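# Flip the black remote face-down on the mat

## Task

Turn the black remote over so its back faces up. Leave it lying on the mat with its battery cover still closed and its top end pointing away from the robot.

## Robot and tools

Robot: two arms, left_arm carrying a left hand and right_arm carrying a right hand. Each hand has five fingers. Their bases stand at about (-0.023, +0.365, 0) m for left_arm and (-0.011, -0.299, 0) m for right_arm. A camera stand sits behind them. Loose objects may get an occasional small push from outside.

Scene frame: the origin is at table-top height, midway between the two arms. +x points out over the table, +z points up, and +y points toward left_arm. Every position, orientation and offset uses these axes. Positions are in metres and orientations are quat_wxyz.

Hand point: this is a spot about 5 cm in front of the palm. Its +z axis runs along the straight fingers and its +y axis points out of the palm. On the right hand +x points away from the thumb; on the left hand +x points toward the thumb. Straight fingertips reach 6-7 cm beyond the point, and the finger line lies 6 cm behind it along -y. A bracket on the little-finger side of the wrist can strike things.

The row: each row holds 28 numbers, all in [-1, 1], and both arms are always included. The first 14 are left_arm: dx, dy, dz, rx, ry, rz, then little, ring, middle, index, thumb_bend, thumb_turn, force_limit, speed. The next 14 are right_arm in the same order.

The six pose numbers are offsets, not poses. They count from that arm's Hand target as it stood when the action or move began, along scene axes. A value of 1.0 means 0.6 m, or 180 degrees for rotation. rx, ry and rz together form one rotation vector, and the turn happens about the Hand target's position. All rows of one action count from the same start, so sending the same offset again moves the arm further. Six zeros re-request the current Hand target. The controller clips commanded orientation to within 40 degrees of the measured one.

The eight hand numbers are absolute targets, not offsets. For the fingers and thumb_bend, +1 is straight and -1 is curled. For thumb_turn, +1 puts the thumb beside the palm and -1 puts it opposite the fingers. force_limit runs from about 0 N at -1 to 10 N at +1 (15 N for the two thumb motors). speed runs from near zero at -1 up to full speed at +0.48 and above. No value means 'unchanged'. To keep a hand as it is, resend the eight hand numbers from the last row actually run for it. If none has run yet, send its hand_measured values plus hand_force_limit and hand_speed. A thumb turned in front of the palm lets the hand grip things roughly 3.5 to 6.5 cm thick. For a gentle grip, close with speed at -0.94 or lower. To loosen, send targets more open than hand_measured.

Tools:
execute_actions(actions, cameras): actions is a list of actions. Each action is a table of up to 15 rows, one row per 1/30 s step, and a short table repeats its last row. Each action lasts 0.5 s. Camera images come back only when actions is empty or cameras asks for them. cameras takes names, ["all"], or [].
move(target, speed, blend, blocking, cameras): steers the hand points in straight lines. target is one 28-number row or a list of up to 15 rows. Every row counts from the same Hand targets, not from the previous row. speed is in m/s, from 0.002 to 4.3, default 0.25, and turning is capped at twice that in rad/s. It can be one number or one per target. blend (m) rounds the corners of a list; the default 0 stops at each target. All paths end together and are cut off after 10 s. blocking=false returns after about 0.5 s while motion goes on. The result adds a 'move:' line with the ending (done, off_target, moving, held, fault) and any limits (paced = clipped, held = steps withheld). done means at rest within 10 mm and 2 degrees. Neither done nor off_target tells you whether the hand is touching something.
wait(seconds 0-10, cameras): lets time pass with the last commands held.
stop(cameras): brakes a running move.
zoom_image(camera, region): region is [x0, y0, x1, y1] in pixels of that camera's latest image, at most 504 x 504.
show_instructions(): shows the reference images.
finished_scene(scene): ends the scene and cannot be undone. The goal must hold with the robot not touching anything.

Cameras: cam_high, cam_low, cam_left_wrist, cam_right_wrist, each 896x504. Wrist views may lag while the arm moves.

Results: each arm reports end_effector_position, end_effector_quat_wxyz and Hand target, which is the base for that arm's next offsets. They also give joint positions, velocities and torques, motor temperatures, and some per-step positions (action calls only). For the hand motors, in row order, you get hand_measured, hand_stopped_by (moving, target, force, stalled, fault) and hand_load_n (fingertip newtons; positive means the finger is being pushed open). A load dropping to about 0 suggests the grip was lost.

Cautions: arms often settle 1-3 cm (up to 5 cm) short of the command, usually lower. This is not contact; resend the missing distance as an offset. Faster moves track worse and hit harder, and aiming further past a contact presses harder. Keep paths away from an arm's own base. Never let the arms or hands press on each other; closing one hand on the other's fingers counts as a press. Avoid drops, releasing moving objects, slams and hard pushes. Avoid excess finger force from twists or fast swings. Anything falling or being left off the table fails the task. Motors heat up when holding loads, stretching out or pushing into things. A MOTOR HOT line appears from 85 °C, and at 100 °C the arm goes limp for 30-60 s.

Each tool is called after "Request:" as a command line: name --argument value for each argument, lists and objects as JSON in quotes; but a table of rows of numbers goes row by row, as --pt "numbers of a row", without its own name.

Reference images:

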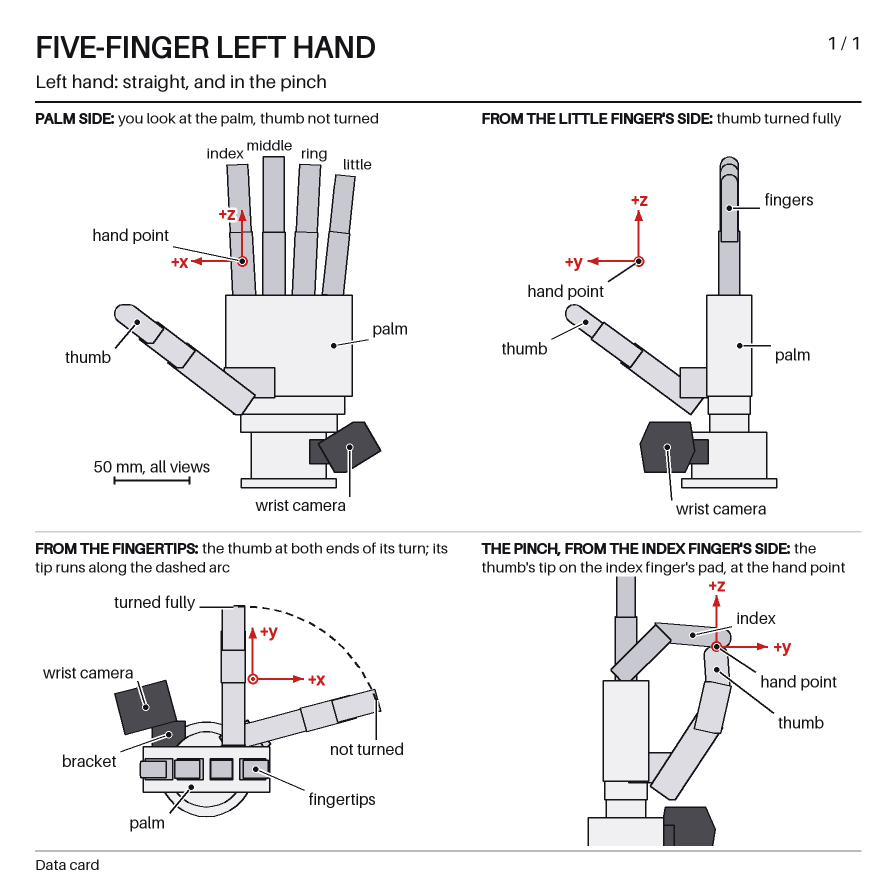

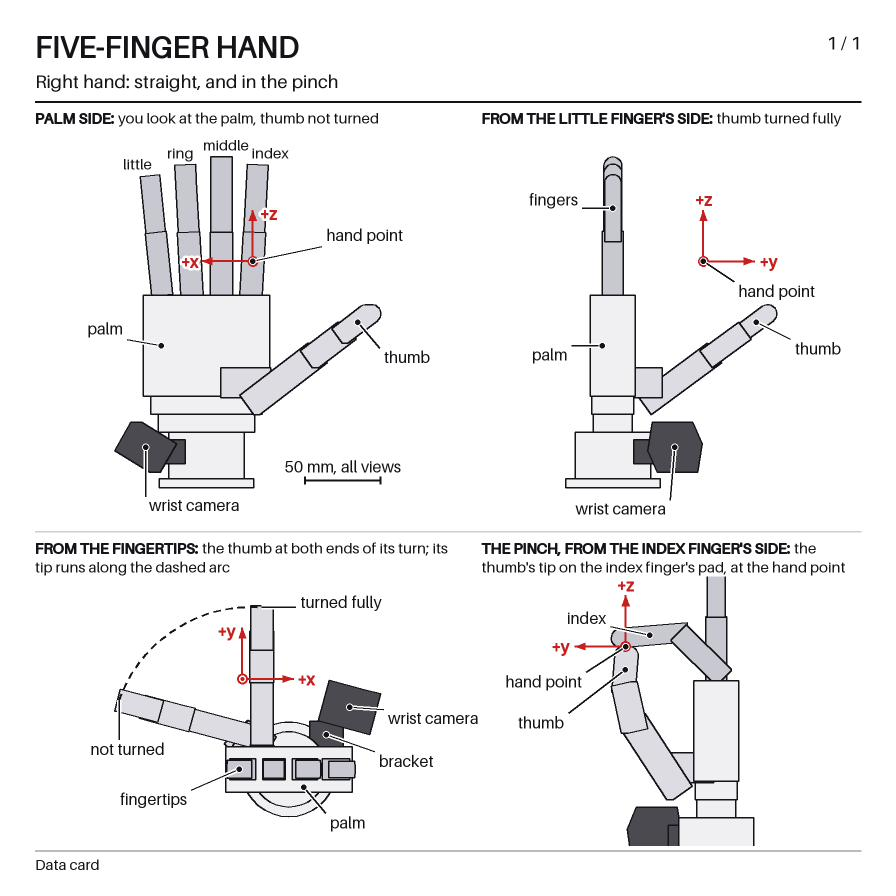

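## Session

Request:
execute_actions --actions '[]' --cameras '["cam_high","cam_low","cam_right_wrist","cam_left_wrist"]'

Request:
zoom_image --camera "cam_high" --region '[320, 120, 540, 350]'

Request:
zoom_image --camera "cam_low" --region '[380, 210, 560, 330]'

Scene clock: 0.00 s.
left_arm: end_effector_position=(+0.2026, +0.1142, +0.1200) hand_measured=(+1.000, +1.000, +1.000, +1.000, +1.000, +1.000) hand_load_n=(+0.0, +0.0, +0.0, +0.0, +0.0, +0.0) hand_stopped_by=(target, target, target, target, target, target) hand_force_limit=0.00 hand_speed=-0.80 end_effector_quat_wxyz=(+0.132, +0.656, -0.551, +0.499) | right_arm: end_effector_position=(+0.4904, +0.0797, +0.3263) hand_measured=(+1.000, +1.000, +1.000, +1.000, +1.000, +1.000) hand_load_n=(+0.0, +0.5, +0.0, +0.0, +0.0, +0.0) hand_stopped_by=(target, target, target, target, target, target) hand_force_limit=0.00 hand_speed=-0.80 end_effector_quat_wxyz=(+0.624, -0.610, -0.426, -0.238)
Joint positions: left_arm=[-0.373 0.804 0.247 -0.009 0.513 -0.829] | right_arm=[0.367 1.644 1.528 -0.671 -1.417 -1.756]
Joint velocities: within noise
Joint torques (N m): no reading
Motor temperatures (°C): left_arm=[26 26 29 29 24 27] | right_arm=[27 26 28 25 25 24]
Heat: left arm: hottest elbow 29 °C; right arm: hottest elbow 28 °C.
Hand target: left_arm +0.2116, +0.1106, +0.1350; +0.128, +0.646, -0.550, +0.513 | right_arm +0.4950, +0.0814, +0.3354; +0.621, -0.606, -0.432, -0.246
camera_calibration:
cam_left_wrist: T_world_to_cam=[[0.773477, 0.237657, 0.587582, -0.258354], [-0.536542, -0.248017, 0.806604, 0.0451231], [0.337425, -0.939152, -0.0643223, 0.164295], [0, 0, 0, 1]] pos_world=[0.168604, 0.226889, 0.125976]
cam_right_wrist: T_world_to_cam=[[0.915137, 0.212026, -0.342885, -0.354353], [-0.103022, -0.699293, -0.707373, 0.327986], [-0.389758, 0.682667, -0.618105, 0.447437], [0, 0, 0, 1]] pos_world=[0.532463, -0.000960533, 0.387069]

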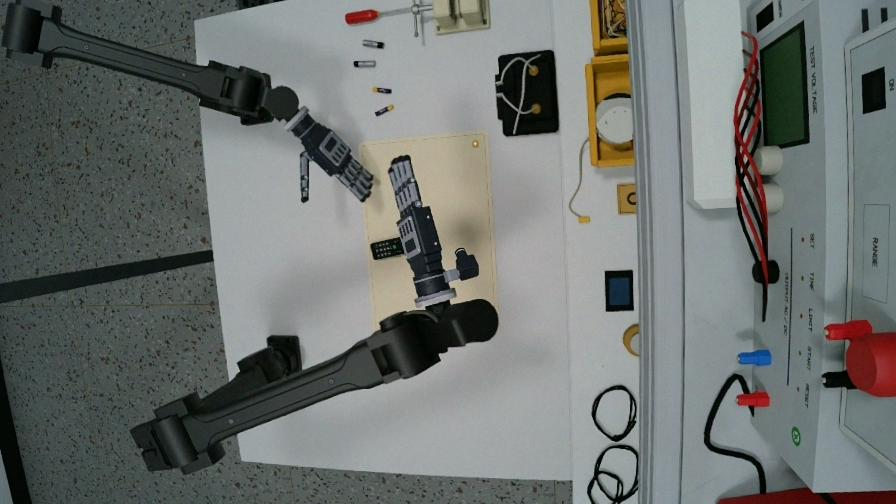

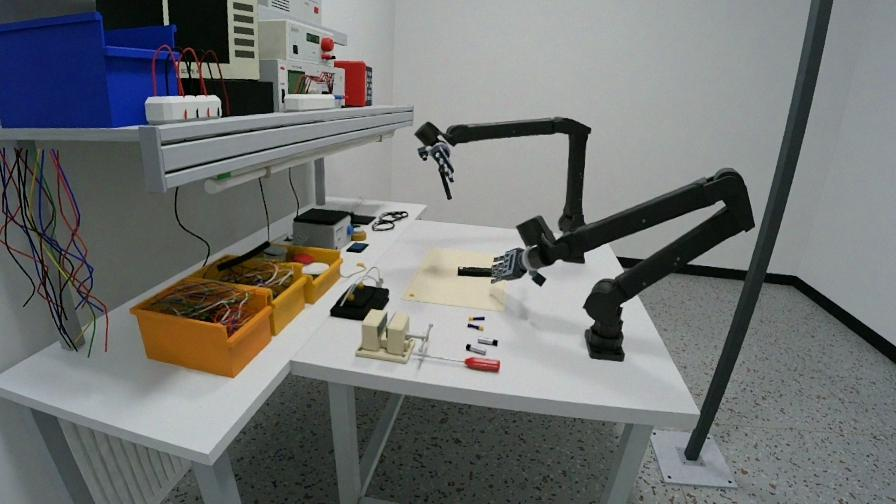

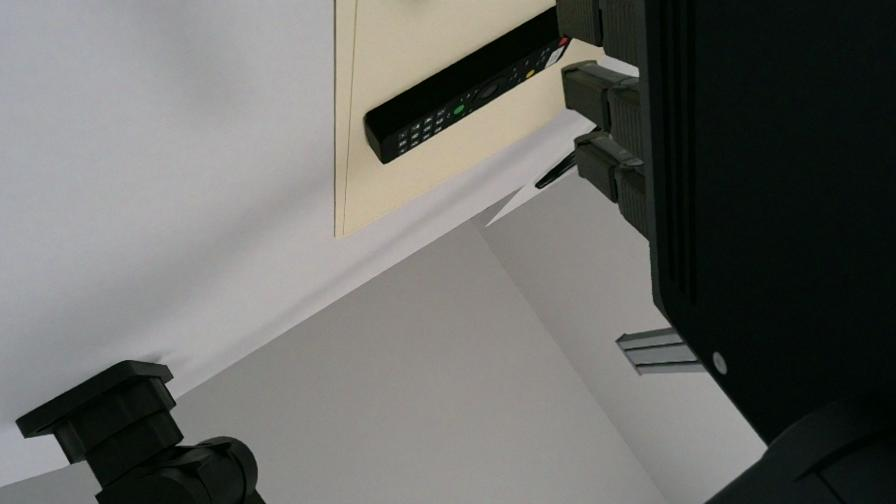

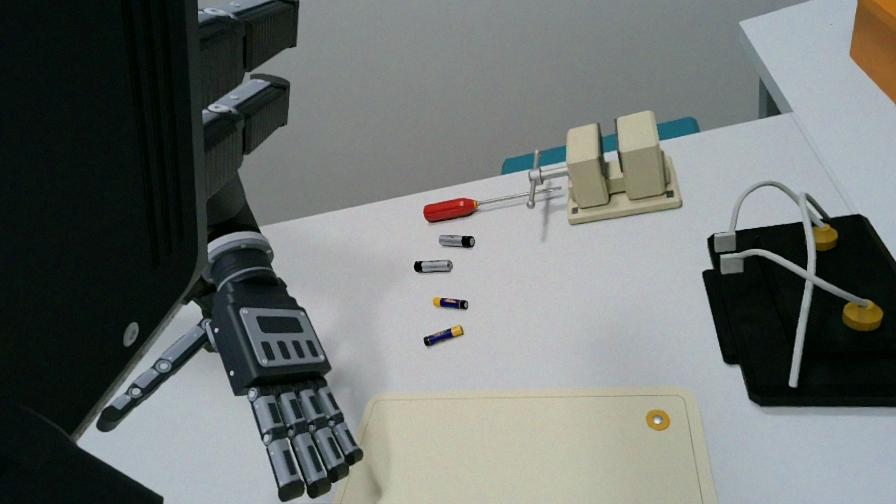

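Scaled by 2.191 from the camera's 896x504 image, which has a finer 1280x720 frame.

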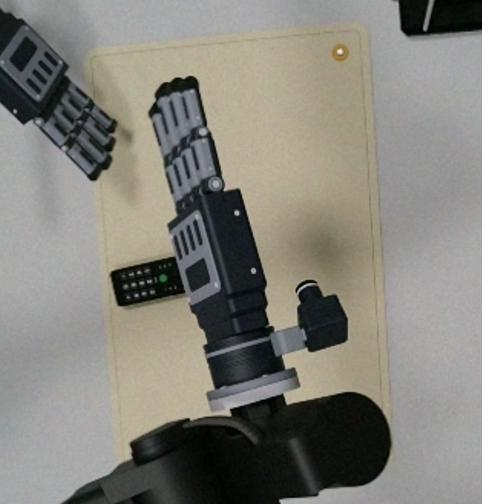

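Scaled by 2.800 from the camera's 896x504 image, which has a finer 1280x720 frame.

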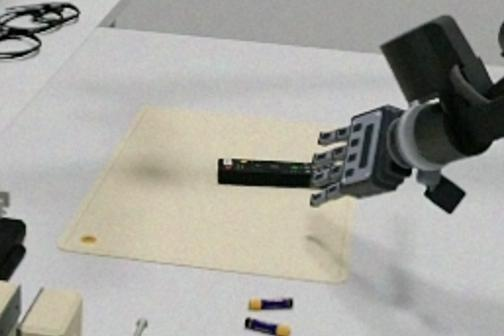

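Request:
move --target '[-0.05,0.35,0.35,0,0,0,1,1,1,1,1,1,0,-0.8, -0.37,-0.115,-0.35,-0.1752,0.1187,-0.2308,-1,-1,-1,0.0,1,-1,0.2,0.2]' --speed 0.25 --cameras '["cam_high","cam_low","cam_right_wrist"]'

Scene clock: 57.63 s.
left_arm: end_effector_position=(+0.1820, +0.3136, +0.3276) hand_measured=(+1.000, +1.000, +1.000, +1.000, +1.000, +1.000) hand_load_n=(+0.0, +0.0, +0.0, +0.0, +0.0, +0.0) hand_stopped_by=(target, target, target, target, target, target) hand_force_limit=0.00 hand_speed=-0.80 end_effector_quat_wxyz=(+0.100, +0.678, -0.527, +0.503) | right_arm: end_effector_position=(+0.2762, +0.0089, +0.1203) hand_measured=(-1.000, -1.000, -1.000, +0.000, +1.000, -1.000) hand_load_n=(+0.0, +0.0, +0.0, +0.0, +0.0, +0.5) hand_stopped_by=(target, target, target, target, target, target) hand_force_limit=0.20 hand_speed=0.20 end_effector_quat_wxyz=(-0.372, +0.897, +0.122, +0.206)
Joint positions: left_arm=[0.703 0.804 0.916 -1.668 1.076 0.448] | right_arm=[0.743 1.113 0.698 -0.335 -0.358 -0.956]
Joint torques (N m): left_arm=[0.73 -1.55 10.92 -0.51 0.74 0.03] | right_arm=[0.85 -7 7.95 2.7 -0.07 0.03]
Heat: left arm: hottest elbow 33 °C; right arm: hottest elbow 32 °C.
Hand target: left_arm +0.1815, +0.3207, +0.3450; +0.128, +0.646, -0.550, +0.513 | right_arm +0.2731, +0.0124, +0.1253; -0.379, +0.892, +0.123, +0.211
Off the commanded pose: left_arm 0.019 m, 6 deg | right_arm 0.007 m, 1 deg.
joint sent to its limit (left arm) — joint 4 (wrist pitch), lower limit. The joint targets are off in position and orientation.
move: off_target (left_arm)
camera_calibration:
cam_right_wrist: T_world_to_cam=[[0.582885, -0.640669, -0.499787, -0.0956122], [-0.781488, -0.610464, -0.128879, 0.227758], [-0.222534, 0.465699, -0.856506, 0.269405], [0, 0, 0, 1]] pos_world=[0.293672, -0.0476795, 0.212314]
Images, in order (width x height): cam_high 896x504, cam_low 896x504, cam_right_wrist 896x504.

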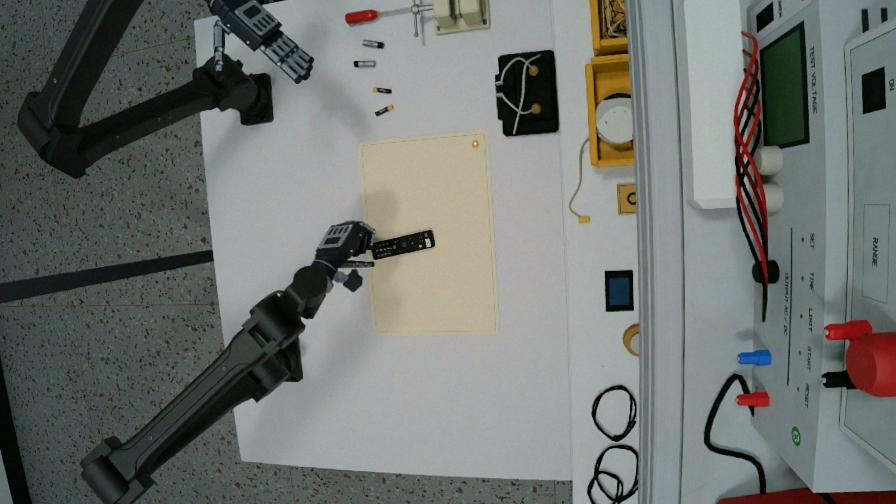

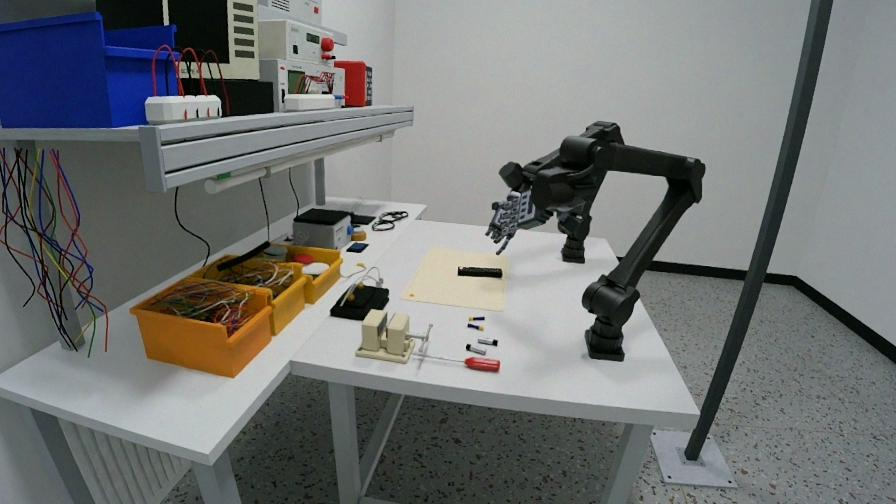

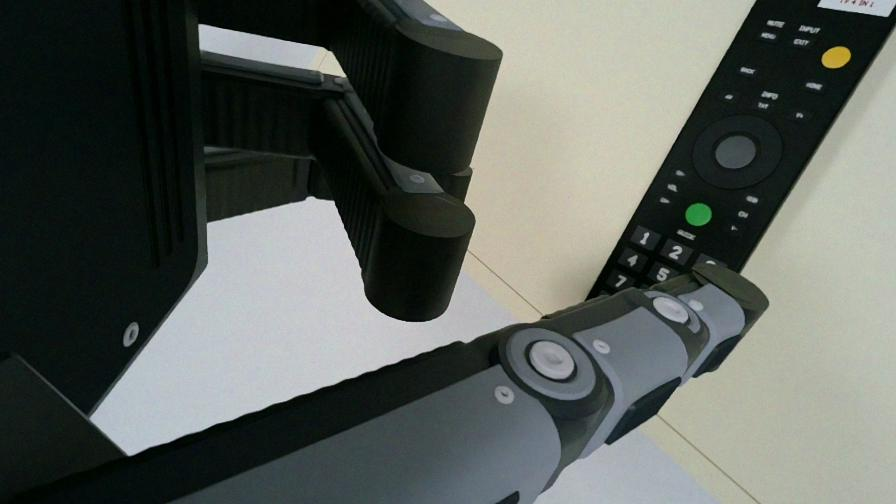

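Request:
move --target '[0,0,0,0,0,0,1,1,1,1,1,1,0,-0.8, -0.0085,-0.0317,-0.122,0,0,0,-1,-1,-1,0.0,1,-1,0.2,0.2]' --speed 0.15 --cameras '["cam_right_wrist"]'

Scene clock: 87.23 s.
left_arm: end_effector_position=(+0.1819, +0.3137, +0.3275) hand_measured=(+1.000, +1.000, +1.000, +1.000, +1.000, +1.000) hand_load_n=(+0.0, +0.0, +0.0, +0.0, +0.0, +0.0) hand_stopped_by=(target, target, target, target, target, target) hand_force_limit=0.00 hand_speed=-0.80 end_effector_quat_wxyz=(+0.100, +0.678, -0.527, +0.502) | right_arm: end_effector_position=(+0.2638, -0.0045, +0.0576) hand_measured=(-1.000, -1.000, -1.000, +0.000, +1.000, -1.000) hand_load_n=(+0.0, +0.0, +0.0, +0.0, +0.0, +0.0) hand_stopped_by=(target, target, target, target, target, target) hand_force_limit=0.20 hand_speed=0.20 end_effector_quat_wxyz=(-0.382, +0.892, +0.123, +0.209)
Joint positions: left_arm=[0.703 0.804 0.916 -1.668 1.075 0.448] | right_arm=[0.728 1.163 0.533 -0.103 -0.38 -0.959]
Joint torques (N m): left_arm=[0.85 -1.55 10.96 -0.5 0.76 0.06] | right_arm=[-0.79 -4.13 7.3 2.71 -0.23 -0.22]
Motor temperatures (°C): left_arm=[26 26 37 29 24 27] | right_arm=[27 27 32 26 25 24]
Heat: left arm: hottest elbow 37 °C; right arm: hottest elbow 32 °C.
Hand target: left_arm +0.1815, +0.3207, +0.3449; +0.128, +0.647, -0.550, +0.513 | right_arm +0.2680, -0.0066, +0.0522; -0.379, +0.892, +0.123, +0.211
Off the commanded pose: left_arm 0.019 m, 6 deg | right_arm 0.007 m, 0 deg.
joint sent to its limit (left arm) — joint 4 (wrist pitch), lower limit. The joint targets are off in position and orientation.
move: off_target (left_arm)
camera_calibration:
cam_right_wrist: T_world_to_cam=[[0.588633, -0.62723, -0.509994, -0.129209], [-0.778068, -0.610769, -0.146872, 0.201948], [-0.219366, 0.483263, -0.847546, 0.217903], [0, 0, 0, 1]] pos_world=[0.280987, -0.0630052, 0.148448]
Images, in order (width x height): cam_right_wrist 896x504.

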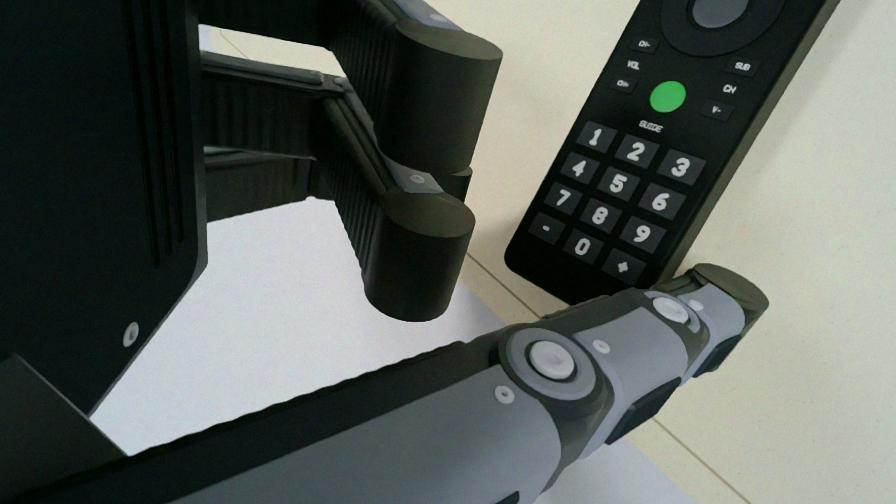

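Request:
move --target '[0,0,0,0,0,0,1,1,1,1,1,1,0,-0.8, 0.01,-0.0077,-0.055,0,0,0,-1,-1,-1,0.0,1,-1,0.2,0.2]' --speed 0.1 --cameras '["cam_right_wrist","cam_low"]'

Scene clock: 104.17 s.
left_arm: end_effector_position=(+0.1819, +0.3137, +0.3275) hand_measured=(+1.000, +1.000, +1.000, +1.000, +1.000, +1.000) hand_load_n=(+0.0, +0.0, +0.0, +0.0, +0.0, +0.0) hand_stopped_by=(target, target, target, target, target, target) hand_force_limit=0.00 hand_speed=-0.80 end_effector_quat_wxyz=(+0.100, +0.678, -0.527, +0.502) | right_arm: end_effector_position=(+0.2706, -0.0070, +0.0280) hand_measured=(-1.000, -1.000, -1.000, +0.000, +1.000, -1.000) hand_load_n=(+0.0, +0.0, +0.0, -1.5, +0.0, +0.0) hand_stopped_by=(target, target, target, target, target, target) hand_force_limit=0.20 hand_speed=0.20 end_effector_quat_wxyz=(-0.385, +0.890, +0.124, +0.210)
Joint positions: left_arm=[0.703 0.804 0.916 -1.668 1.075 0.448] | right_arm=[0.705 1.25 0.496 0.022 -0.401 -0.975]
Joint torques (N m): left_arm=[0.67 -1.55 10.93 -0.51 0.76 0.06] | right_arm=[-0.97 -4.42 6.42 2.97 -0.12 -0.2]
Heat: left arm: hottest elbow 38 °C; right arm: hottest elbow 31 °C.
Hand target: left_arm +0.1815, +0.3207, +0.3449; +0.128, +0.647, -0.550, +0.513 | right_arm +0.2740, -0.0112, +0.0193; -0.379, +0.892, +0.123, +0.211
Off the commanded pose: left_arm 0.019 m, 6 deg | right_arm 0.010 m, 1 deg.
joint sent to its limit (left arm) — joint 4 (wrist pitch), lower limit. The joint targets are off in position and orientation.
move: off_target (left_arm)
camera_calibration:
cam_right_wrist: T_world_to_cam=[[0.590662, -0.62282, -0.513044, -0.150311], [-0.77676, -0.611065, -0.152461, 0.201146], [-0.218547, 0.488565, -0.844714, 0.195223], [0, 0, 0, 1]] pos_world=[0.287691, -0.0660823, 0.118458]
Images, in order (width x height): cam_low 896x504, cam_right_wrist 896x504.

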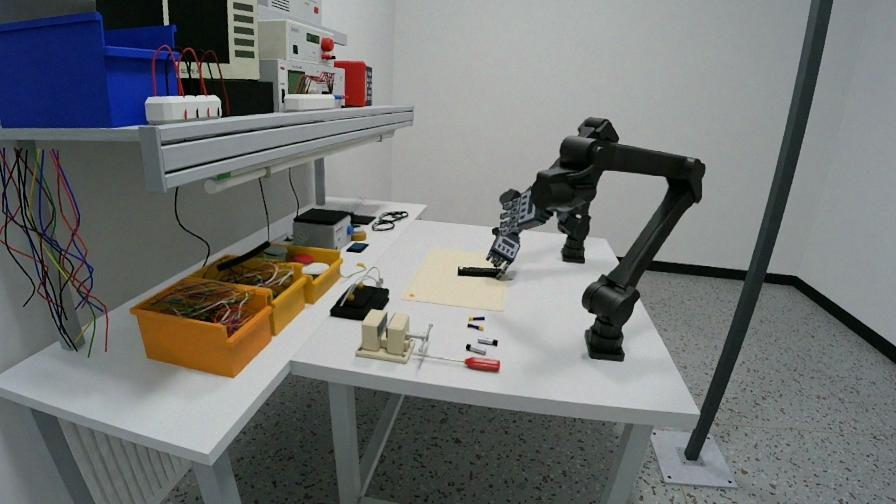

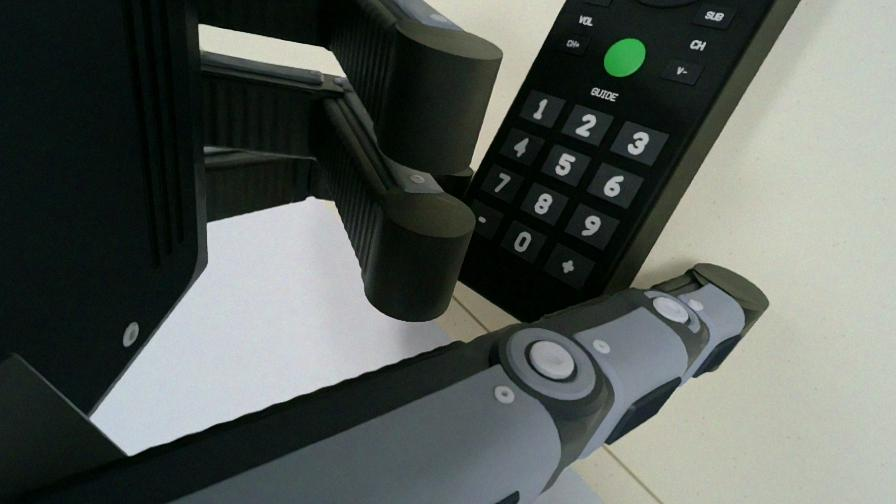

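Request:
move --target '[0,0,0,0,0,0,1,1,1,1,1,1,0,-0.8, 0,0,0.008,0,0,0,-1,-1,-1,-0.4,0.6,-1,0.25,-0.92]' --speed 0.08 --cameras '["cam_right_wrist"]'

Scene clock: 112.27 s.
left_arm: end_effector_position=(+0.1819, +0.3137, +0.3275) hand_measured=(+1.000, +1.000, +1.000, +1.000, +1.000, +1.000) hand_load_n=(+0.0, +0.0, +0.0, +0.0, +0.0, +0.0) hand_stopped_by=(target, target, target, target, target, target) hand_force_limit=0.00 hand_speed=-0.80 end_effector_quat_wxyz=(+0.100, +0.678, -0.527, +0.502) | right_arm: end_effector_position=(+0.2710, -0.0071, +0.0279) hand_measured=(-1.000, -1.000, -1.000, -0.222, +0.884, -1.000) hand_load_n=(+0.0, -0.5, +0.0, +8.0, +9.5, +0.0) hand_stopped_by=(target, target, target, force, force, target) hand_force_limit=0.25 hand_speed=-0.92 end_effector_quat_wxyz=(-0.385, +0.890, +0.124, +0.211)
Joint positions: left_arm=[0.703 0.804 0.916 -1.668 1.075 0.448] | right_arm=[0.704 1.251 0.496 0.023 -0.401 -0.977]
Joint torques (N m): left_arm=[0.79 -1.61 10.93 -0.5 0.75 0.05] | right_arm=[-0.79 -5.3 7.02 2.02 -0.1 -0.22]
Heat: left arm: hottest elbow 39 °C; right arm: hottest elbow 31 °C.
Hand target: left_arm +0.1815, +0.3207, +0.3449; +0.128, +0.647, -0.550, +0.513 | right_arm +0.2740, -0.0112, +0.0241; -0.379, +0.892, +0.123, +0.211
Off the commanded pose: left_arm 0.019 m, 6 deg | right_arm 0.006 m, 1 deg.
joint sent to its limit (left arm) — joint 4 (wrist pitch), lower limit. The joint targets are off in position and orientation.
move: off_target (left_arm)
camera_calibration:
cam_right_wrist: T_world_to_cam=[[0.592276, -0.622719, -0.511303, -0.151099], [-0.775957, -0.611752, -0.153786, 0.201186], [-0.217025, 0.487832, -0.845529, 0.194879], [0, 0, 0, 1]] pos_world=[0.287897, -0.0660843, 0.118458]
Images, in order (width x height): cam_right_wrist 896x504.

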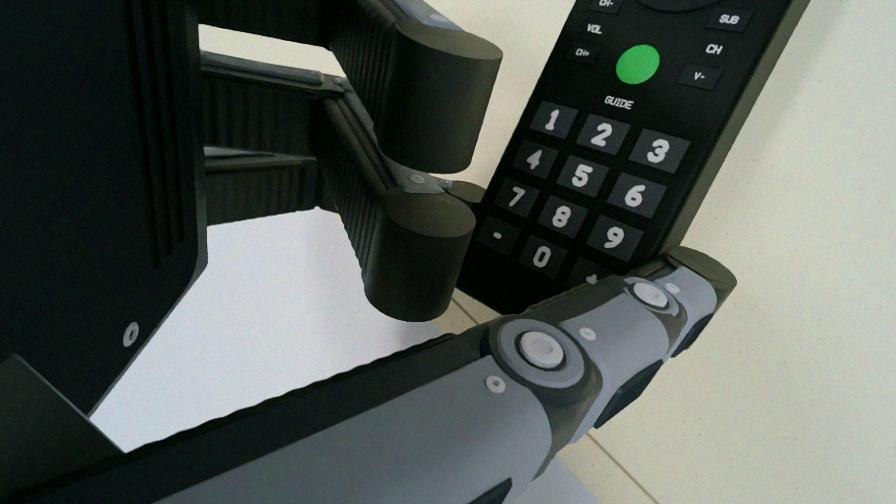

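Request:
move --target '[0,0,-0.02,0,0,0,1,1,1,1,1,1,0,-0.8, 0.06,0.02,0.31,0,0,0,-1,-1,-1,-0.4,0.6,-1,0.25,-0.92]' --speed 0.08 --cameras '["cam_low","cam_right_wrist"]'

Request:
zoom_image --camera "cam_low" --region '[420, 170, 560, 300]'

Scene clock: 123.97 s.
left_arm: end_effector_position=(+0.1813, +0.3147, +0.3255) hand_measured=(+1.000, +1.000, +1.000, +1.000, +1.000, +1.000) hand_load_n=(+0.0, +0.0, +0.0, +0.0, +0.0, +0.0) hand_stopped_by=(target, target, target, target, target, target) hand_force_limit=0.00 hand_speed=-0.80 end_effector_quat_wxyz=(+0.091, +0.669, -0.539, +0.504) | right_arm: end_effector_position=(+0.2952, -0.0041, +0.1808) hand_measured=(-1.000, -1.000, -1.000, -0.222, +0.882, -1.000) hand_load_n=(+0.0, +0.0, +0.0, +0.0, +0.0, +0.0) hand_stopped_by=(target, target, target, force, force, target) hand_force_limit=0.25 hand_speed=-0.92 end_effector_quat_wxyz=(-0.370, +0.902, +0.118, +0.187)
Joint positions: left_arm=[0.703 0.804 0.916 -1.668 1.075 0.482] | right_arm=[0.665 1.094 0.868 -0.579 -0.426 -1.006]
Joint torques (N m): left_arm=[0.73 -0.56 8.87 -0.51 0.84 0.07] | right_arm=[-0.79 -7.18 12.94 1.61 -0.26 -0.22]
Heat: left arm: hottest elbow 39 °C; right arm: hottest elbow 31 °C.
Hand target: left_arm +0.1815, +0.3207, +0.3329; +0.128, +0.646, -0.550, +0.513 | right_arm +0.3099, +0.0008, +0.2099; -0.379, +0.892, +0.123, +0.211
Off the commanded pose: left_arm 0.010 m, 5 deg | right_arm 0.033 m, 3 deg.
joint sent to its limit (left arm) — joint 4 (wrist pitch), lower limit. The joint targets are off in orientation, not in position.
move: off_target (left_arm, right_arm)
camera_calibration:
cam_right_wrist: T_world_to_cam=[[0.566669, -0.644075, -0.513862, -0.0774685], [-0.783057, -0.615007, -0.0926761, 0.23638], [-0.256338, 0.454899, -0.852853, 0.340729], [0, 0, 0, 1]] pos_world=[0.31634, -0.0595176, 0.272691]
Images, in order (width x height): cam_low 896x504, cam_right_wrist 896x504.

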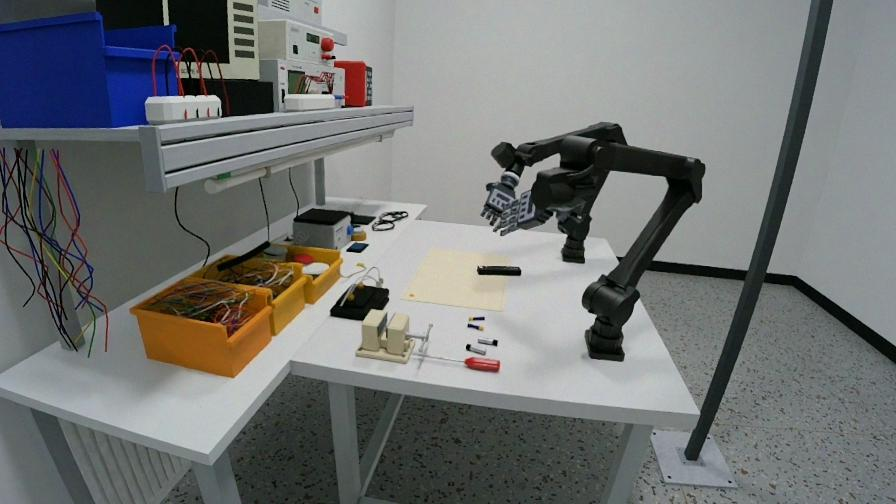

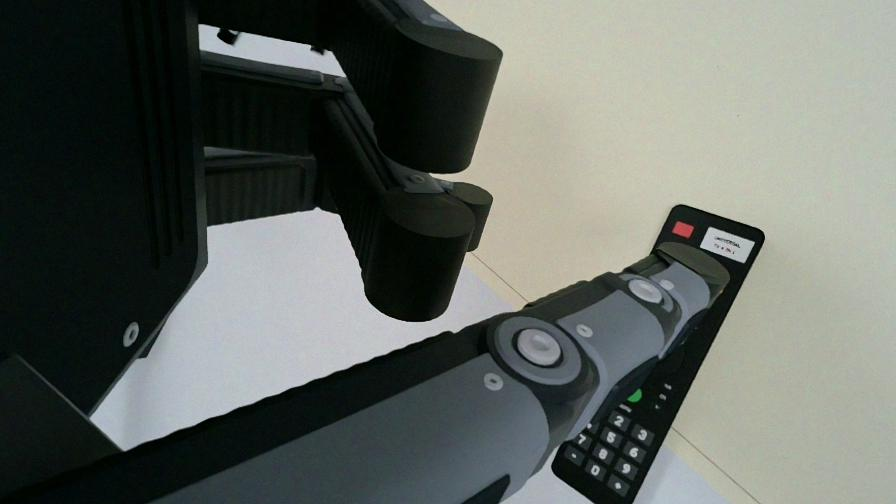

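Scaled by 3.600 from the camera's 896x504 image, which has a finer 1280x720 frame.

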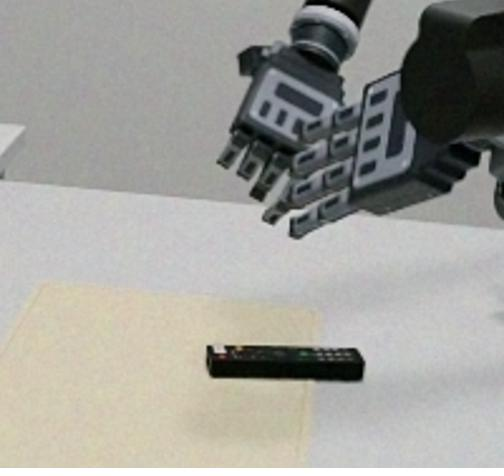

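Request:
move --pt "0 0 0 0 0 0 1 1 1 1 1 1 0 -0.8 -0.173 -0.073 -0.1665 -0.0072 0.0721 0.0172 -1 -1 -1 0.0 1 -1 0.25 0.2" --pt "0 0 0 0 0 0 1 1 1 1 1 1 0 -0.8 -0.173 -0.073 -0.25 -0.0072 0.0721 0.0172 -1 -1 -1 0.0 1 -1 0.25 0.2" --speed 0.2 --blend 0.03 --cameras '["cam_high","cam_right_wrist"]'

Scene clock: 173.37 s.
left_arm: end_effector_position=(+0.1813, +0.3147, +0.3255) hand_measured=(+1.000, +1.000, +1.000, +1.000, +1.000, +1.000) hand_load_n=(+0.0, +0.0, +0.0, +0.0, +0.0, -0.5) hand_stopped_by=(target, target, target, target, target, target) hand_force_limit=0.00 hand_speed=-0.80 end_effector_quat_wxyz=(+0.091, +0.669, -0.539, +0.504) | right_arm: end_effector_position=(+0.2054, -0.0425, +0.0655) hand_measured=(-1.000, -1.000, -1.000, +0.000, +1.000, -1.000) hand_load_n=(+0.0, +0.0, +0.0, +0.0, +0.0, +0.0) hand_stopped_by=(target, target, target, target, target, target) hand_force_limit=0.25 hand_speed=0.20 end_effector_quat_wxyz=(-0.387, +0.909, +0.114, +0.101)
Joint positions: left_arm=[0.703 0.804 0.916 -1.668 1.075 0.482] | right_arm=[0.665 1.029 0.526 -0.419 -0.547 -0.98]
Joint torques (N m): left_arm=[0.79 -0.62 8.87 -0.51 0.84 0.06] | right_arm=[-0.26 -2.67 7.46 2.39 -0.37 0.03]
Motor temperatures (°C): left_arm=[26 26 38 29 25 27] | right_arm=[27 26 37 25 25 24]
Heat: left arm: hottest elbow 38 °C; right arm: hottest elbow 37 °C.
Hand target: left_arm +0.1815, +0.3207, +0.3329; +0.128, +0.646, -0.550, +0.513 | right_arm +0.2062, -0.0430, +0.0600; -0.386, +0.911, +0.106, +0.097
Off the commanded pose: left_arm 0.010 m, 5 deg | right_arm 0.006 m, 1 deg.
joint sent to its limit (left arm) — joint 4 (wrist pitch), lower limit. The joint targets are off in orientation, not in position.
move: off_target (left_arm); blend cut to 0.0251 m at target 1
camera_calibration:
cam_right_wrist: T_world_to_cam=[[0.5113, -0.606887, -0.60849, -0.0914606], [-0.749085, -0.661767, 0.0305843, 0.114659], [-0.42124, 0.440173, -0.792972, 0.266203], [0, 0, 0, 1]] pos_world=[0.244789, -0.0968041, 0.151932]
Images, in order (width x height): cam_high 896x504, cam_right_wrist 896x504.

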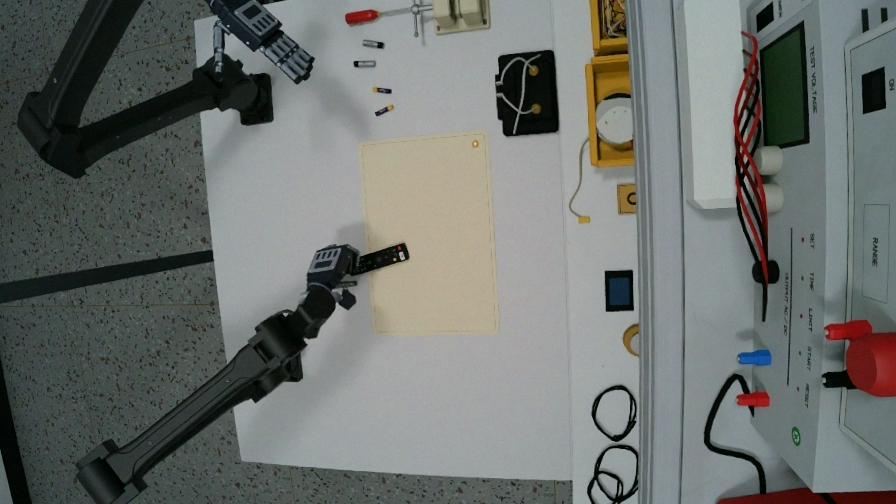

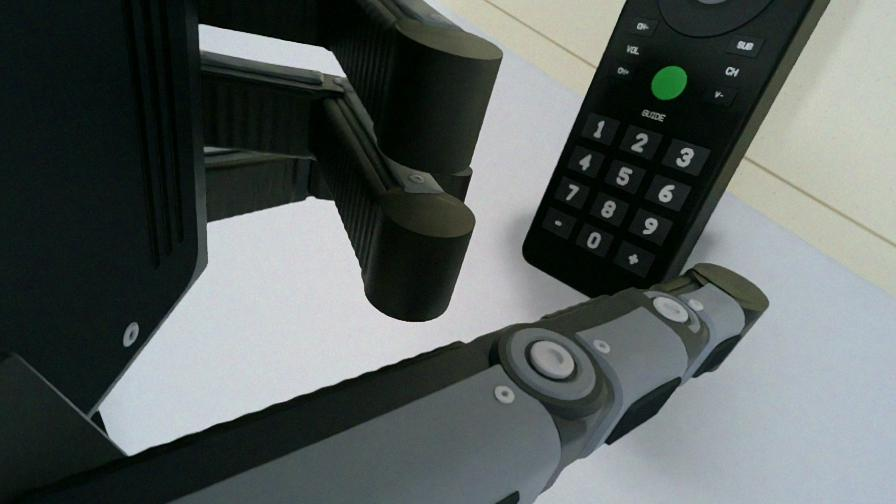

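Request:
move --target '[0,0,0,0,0,0,1,1,1,1,1,1,0,-0.8, 0.0085,-0.0055,-0.065,0,0,-0.022,-1,-1,-1,0.0,1,-1,0.25,0.2]' --speed 0.1 --cameras '["cam_right_wrist"]'

Scene clock: 199.43 s.
left_arm: end_effector_position=(+0.1813, +0.3147, +0.3255) hand_measured=(+1.000, +1.000, +1.000, +1.000, +1.000, +1.000) hand_load_n=(+0.0, +0.0, +0.0, +0.0, +0.0, +0.0) hand_stopped_by=(target, target, target, target, target, target) hand_force_limit=0.00 hand_speed=-0.80 end_effector_quat_wxyz=(+0.091, +0.669, -0.539, +0.504) | right_arm: end_effector_position=(+0.2096, -0.0438, +0.0269) hand_measured=(-1.000, -1.000, -1.000, +0.000, +1.000, -1.000) hand_load_n=(+0.0, +0.0, +0.0, +0.0, +0.0, +0.0) hand_stopped_by=(target, target, target, target, target, target) hand_force_limit=0.25 hand_speed=0.20 end_effector_quat_wxyz=(-0.385, +0.912, +0.085, +0.112)
Joint positions: left_arm=[0.703 0.804 0.916 -1.668 1.075 0.482] | right_arm=[0.665 1.109 0.449 -0.231 -0.511 -0.921]
Joint torques (N m): left_arm=[0.97 -0.56 8.87 -0.53 0.84 0.06] | right_arm=[-0.21 -3.37 6.69 2.63 -0.19 -0.03]
Heat: left arm: hottest elbow 38 °C; right arm: hottest elbow 34 °C.
Hand target: left_arm +0.1815, +0.3207, +0.3329; +0.128, +0.646, -0.550, +0.513 | right_arm +0.2112, -0.0463, +0.0209; -0.383, +0.914, +0.075, +0.110
Off the commanded pose: left_arm 0.010 m, 5 deg | right_arm 0.007 m, 1 deg.
joint sent to its limit (left arm) — joint 4 (wrist pitch), lower limit. The joint targets are off in orientation, not in position.
move: off_target (left_arm)
camera_calibration:
cam_right_wrist: T_world_to_cam=[[0.47201, -0.635836, -0.610671, -0.110878], [-0.788778, -0.613965, 0.0295903, 0.128629], [-0.393745, 0.467717, -0.791331, 0.233344], [0, 0, 0, 1]] pos_world=[0.245673, -0.100666, 0.113136]
Images, in order (width x height): cam_right_wrist 896x504.

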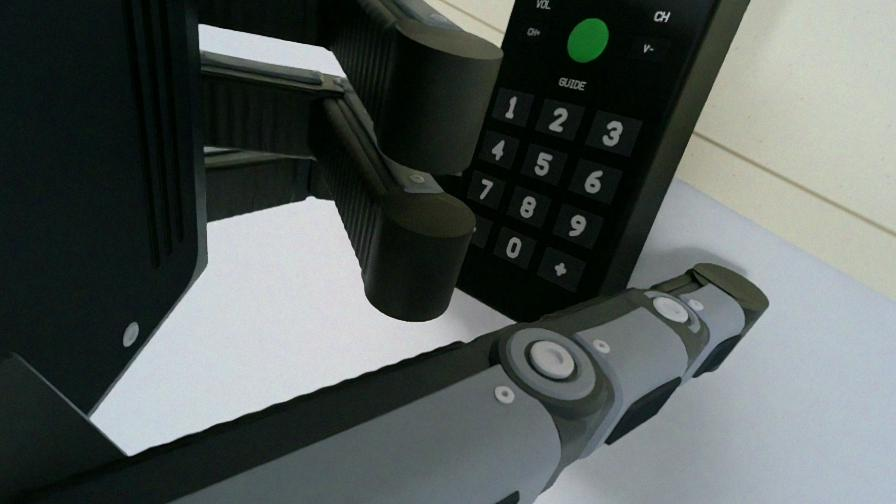

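Request:
move --target '[0,0,0,0,0,0,1,1,1,1,1,1,0,-0.8, 0,0,0.006,0,0,0,-1,-1,-1,-0.4,0.6,-1,0.5,-0.92]' --speed 0.08 --cameras '["cam_right_wrist"]'

Scene clock: 207.57 s.
left_arm: end_effector_position=(+0.1813, +0.3147, +0.3255) hand_measured=(+1.000, +1.000, +1.000, +1.000, +1.000, +1.000) hand_load_n=(+0.0, +0.0, +0.0, +0.0, -0.5, +0.0) hand_stopped_by=(target, target, target, target, target, target) hand_force_limit=0.00 hand_speed=-0.80 end_effector_quat_wxyz=(+0.091, +0.669, -0.539, +0.504) | right_arm: end_effector_position=(+0.2098, -0.0438, +0.0269) hand_measured=(-1.000, -1.000, -1.000, -0.214, +0.880, -1.000) hand_load_n=(+0.5, +0.0, +0.0, +9.5, +10.5, +0.0) hand_stopped_by=(target, target, target, force, force, target) hand_force_limit=0.50 hand_speed=-0.92 end_effector_quat_wxyz=(-0.385, +0.912, +0.085, +0.113)
Joint positions: left_arm=[0.703 0.804 0.916 -1.668 1.075 0.482] | right_arm=[0.665 1.109 0.449 -0.231 -0.51 -0.92]
Joint torques (N m): left_arm=[0.79 -0.62 8.88 -0.51 0.85 0.05] | right_arm=[-0.38 -4.37 7.23 1.91 -0.19 0.05]
Heat: left arm: hottest elbow 38 °C; right arm: hottest elbow 33 °C.
Hand target: left_arm +0.1815, +0.3207, +0.3329; +0.128, +0.646, -0.550, +0.513 | right_arm +0.2112, -0.0463, +0.0245; -0.383, +0.914, +0.074, +0.110
Off the commanded pose: left_arm 0.010 m, 5 deg | right_arm 0.004 m, 1 deg.
joint sent to its limit (left arm) — joint 4 (wrist pitch), lower limit. The joint targets are off in orientation, not in position.
move: off_target (left_arm)
camera_calibration:
cam_right_wrist: T_world_to_cam=[[0.470717, -0.636866, -0.610595, -0.110785], [-0.789875, -0.612536, 0.0299637, 0.129019], [-0.393094, 0.46819, -0.791376, 0.233323], [0, 0, 0, 1]] pos_world=[0.245775, -0.100766, 0.113136]
Images, in order (width x height): cam_right_wrist 896x504.

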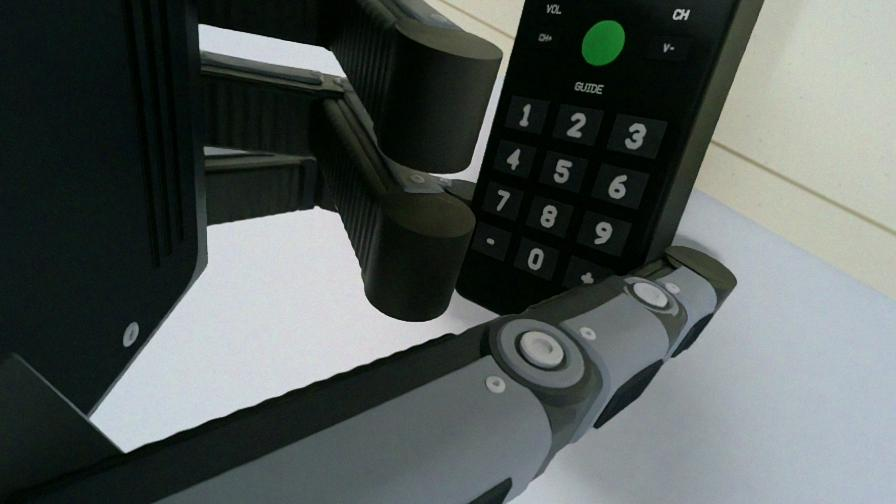

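Request:
move --target '[0,0,0,0,0,0,1,1,1,1,1,1,0,-0.8, 0.02,0.005,0.1,0,0,0,-1,-1,-1,-0.4,0.6,-1,0.5,-0.92]' --speed 0.06 --cameras '["cam_low","cam_right_wrist"]'

Request:
zoom_image --camera "cam_low" --region '[440, 190, 560, 300]'

Scene clock: 215.27 s.
left_arm: end_effector_position=(+0.1813, +0.3147, +0.3255) hand_measured=(+1.000, +1.000, +1.000, +1.000, +1.000, +1.000) hand_load_n=(+0.0, +0.0, +0.0, +0.0, +0.0, +0.0) hand_stopped_by=(target, target, target, target, target, target) hand_force_limit=0.00 hand_speed=-0.80 end_effector_quat_wxyz=(+0.091, +0.669, -0.539, +0.504) | right_arm: end_effector_position=(+0.2040, -0.0527, +0.0586) hand_measured=(-1.000, -1.000, -1.000, -0.214, +0.880, -1.000) hand_load_n=(+0.0, +0.0, +0.0, +9.5, +10.5, -1.0) hand_stopped_by=(target, target, target, force, force, target) hand_force_limit=0.50 hand_speed=-0.92 end_effector_quat_wxyz=(-0.369, +0.923, +0.070, +0.085)
Joint positions: left_arm=[0.703 0.804 0.916 -1.668 1.075 0.482] | right_arm=[0.65 1.041 0.529 -0.45 -0.517 -0.92]
Joint torques (N m): left_arm=[0.91 -0.67 8.85 -0.47 0.84 0.06] | right_arm=[-0.73 -5.6 11.84 1.16 -0.39 -0.12]
Heat: left arm: hottest elbow 38 °C; right arm: hottest elbow 33 °C.
Hand target: left_arm +0.1815, +0.3207, +0.3329; +0.128, +0.646, -0.550, +0.513 | right_arm +0.2233, -0.0432, +0.0847; -0.383, +0.914, +0.075, +0.110
Off the commanded pose: left_arm 0.010 m, 5 deg | right_arm 0.034 m, 3 deg.
joint sent to its limit (left arm) — joint 4 (wrist pitch), lower limit. The joint targets are off in orientation, not in position.
move: off_target (left_arm, right_arm)
camera_calibration:
cam_right_wrist: T_world_to_cam=[[0.42673, -0.664989, -0.612937, -0.0867031], [-0.792557, -0.601423, 0.100715, 0.11498], [-0.435608, 0.442809, -0.783687, 0.26712], [0, 0, 0, 1]] pos_world=[0.244487, -0.106788, 0.144615]
Images, in order (width x height): cam_low 896x504, cam_right_wrist 896x504.

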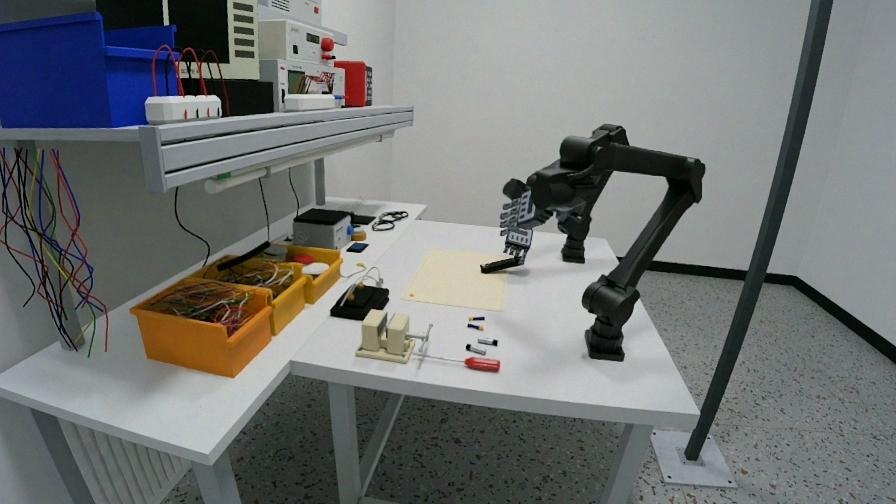

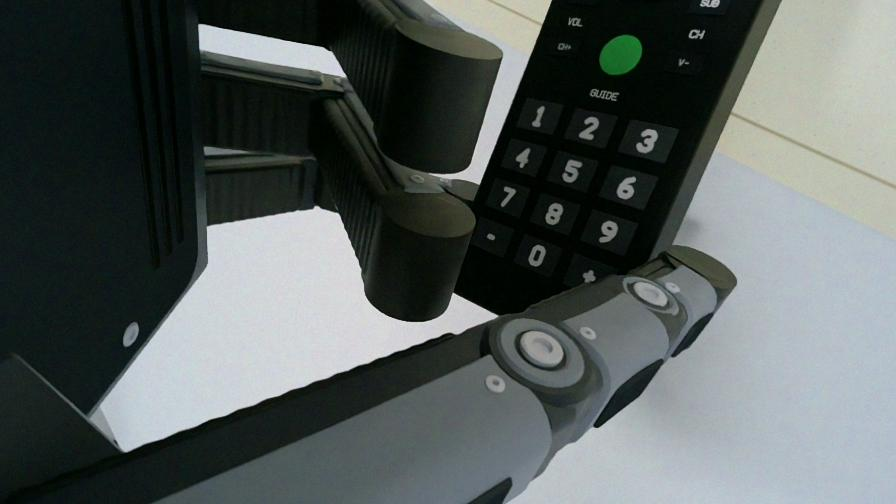

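Scaled by 4.200 from the camera's 896x504 image, which has a finer 1280x720 frame.

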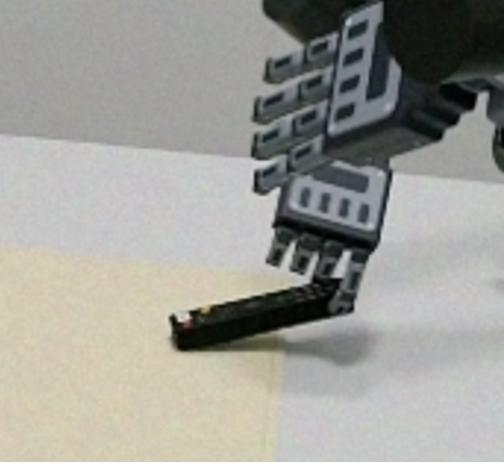

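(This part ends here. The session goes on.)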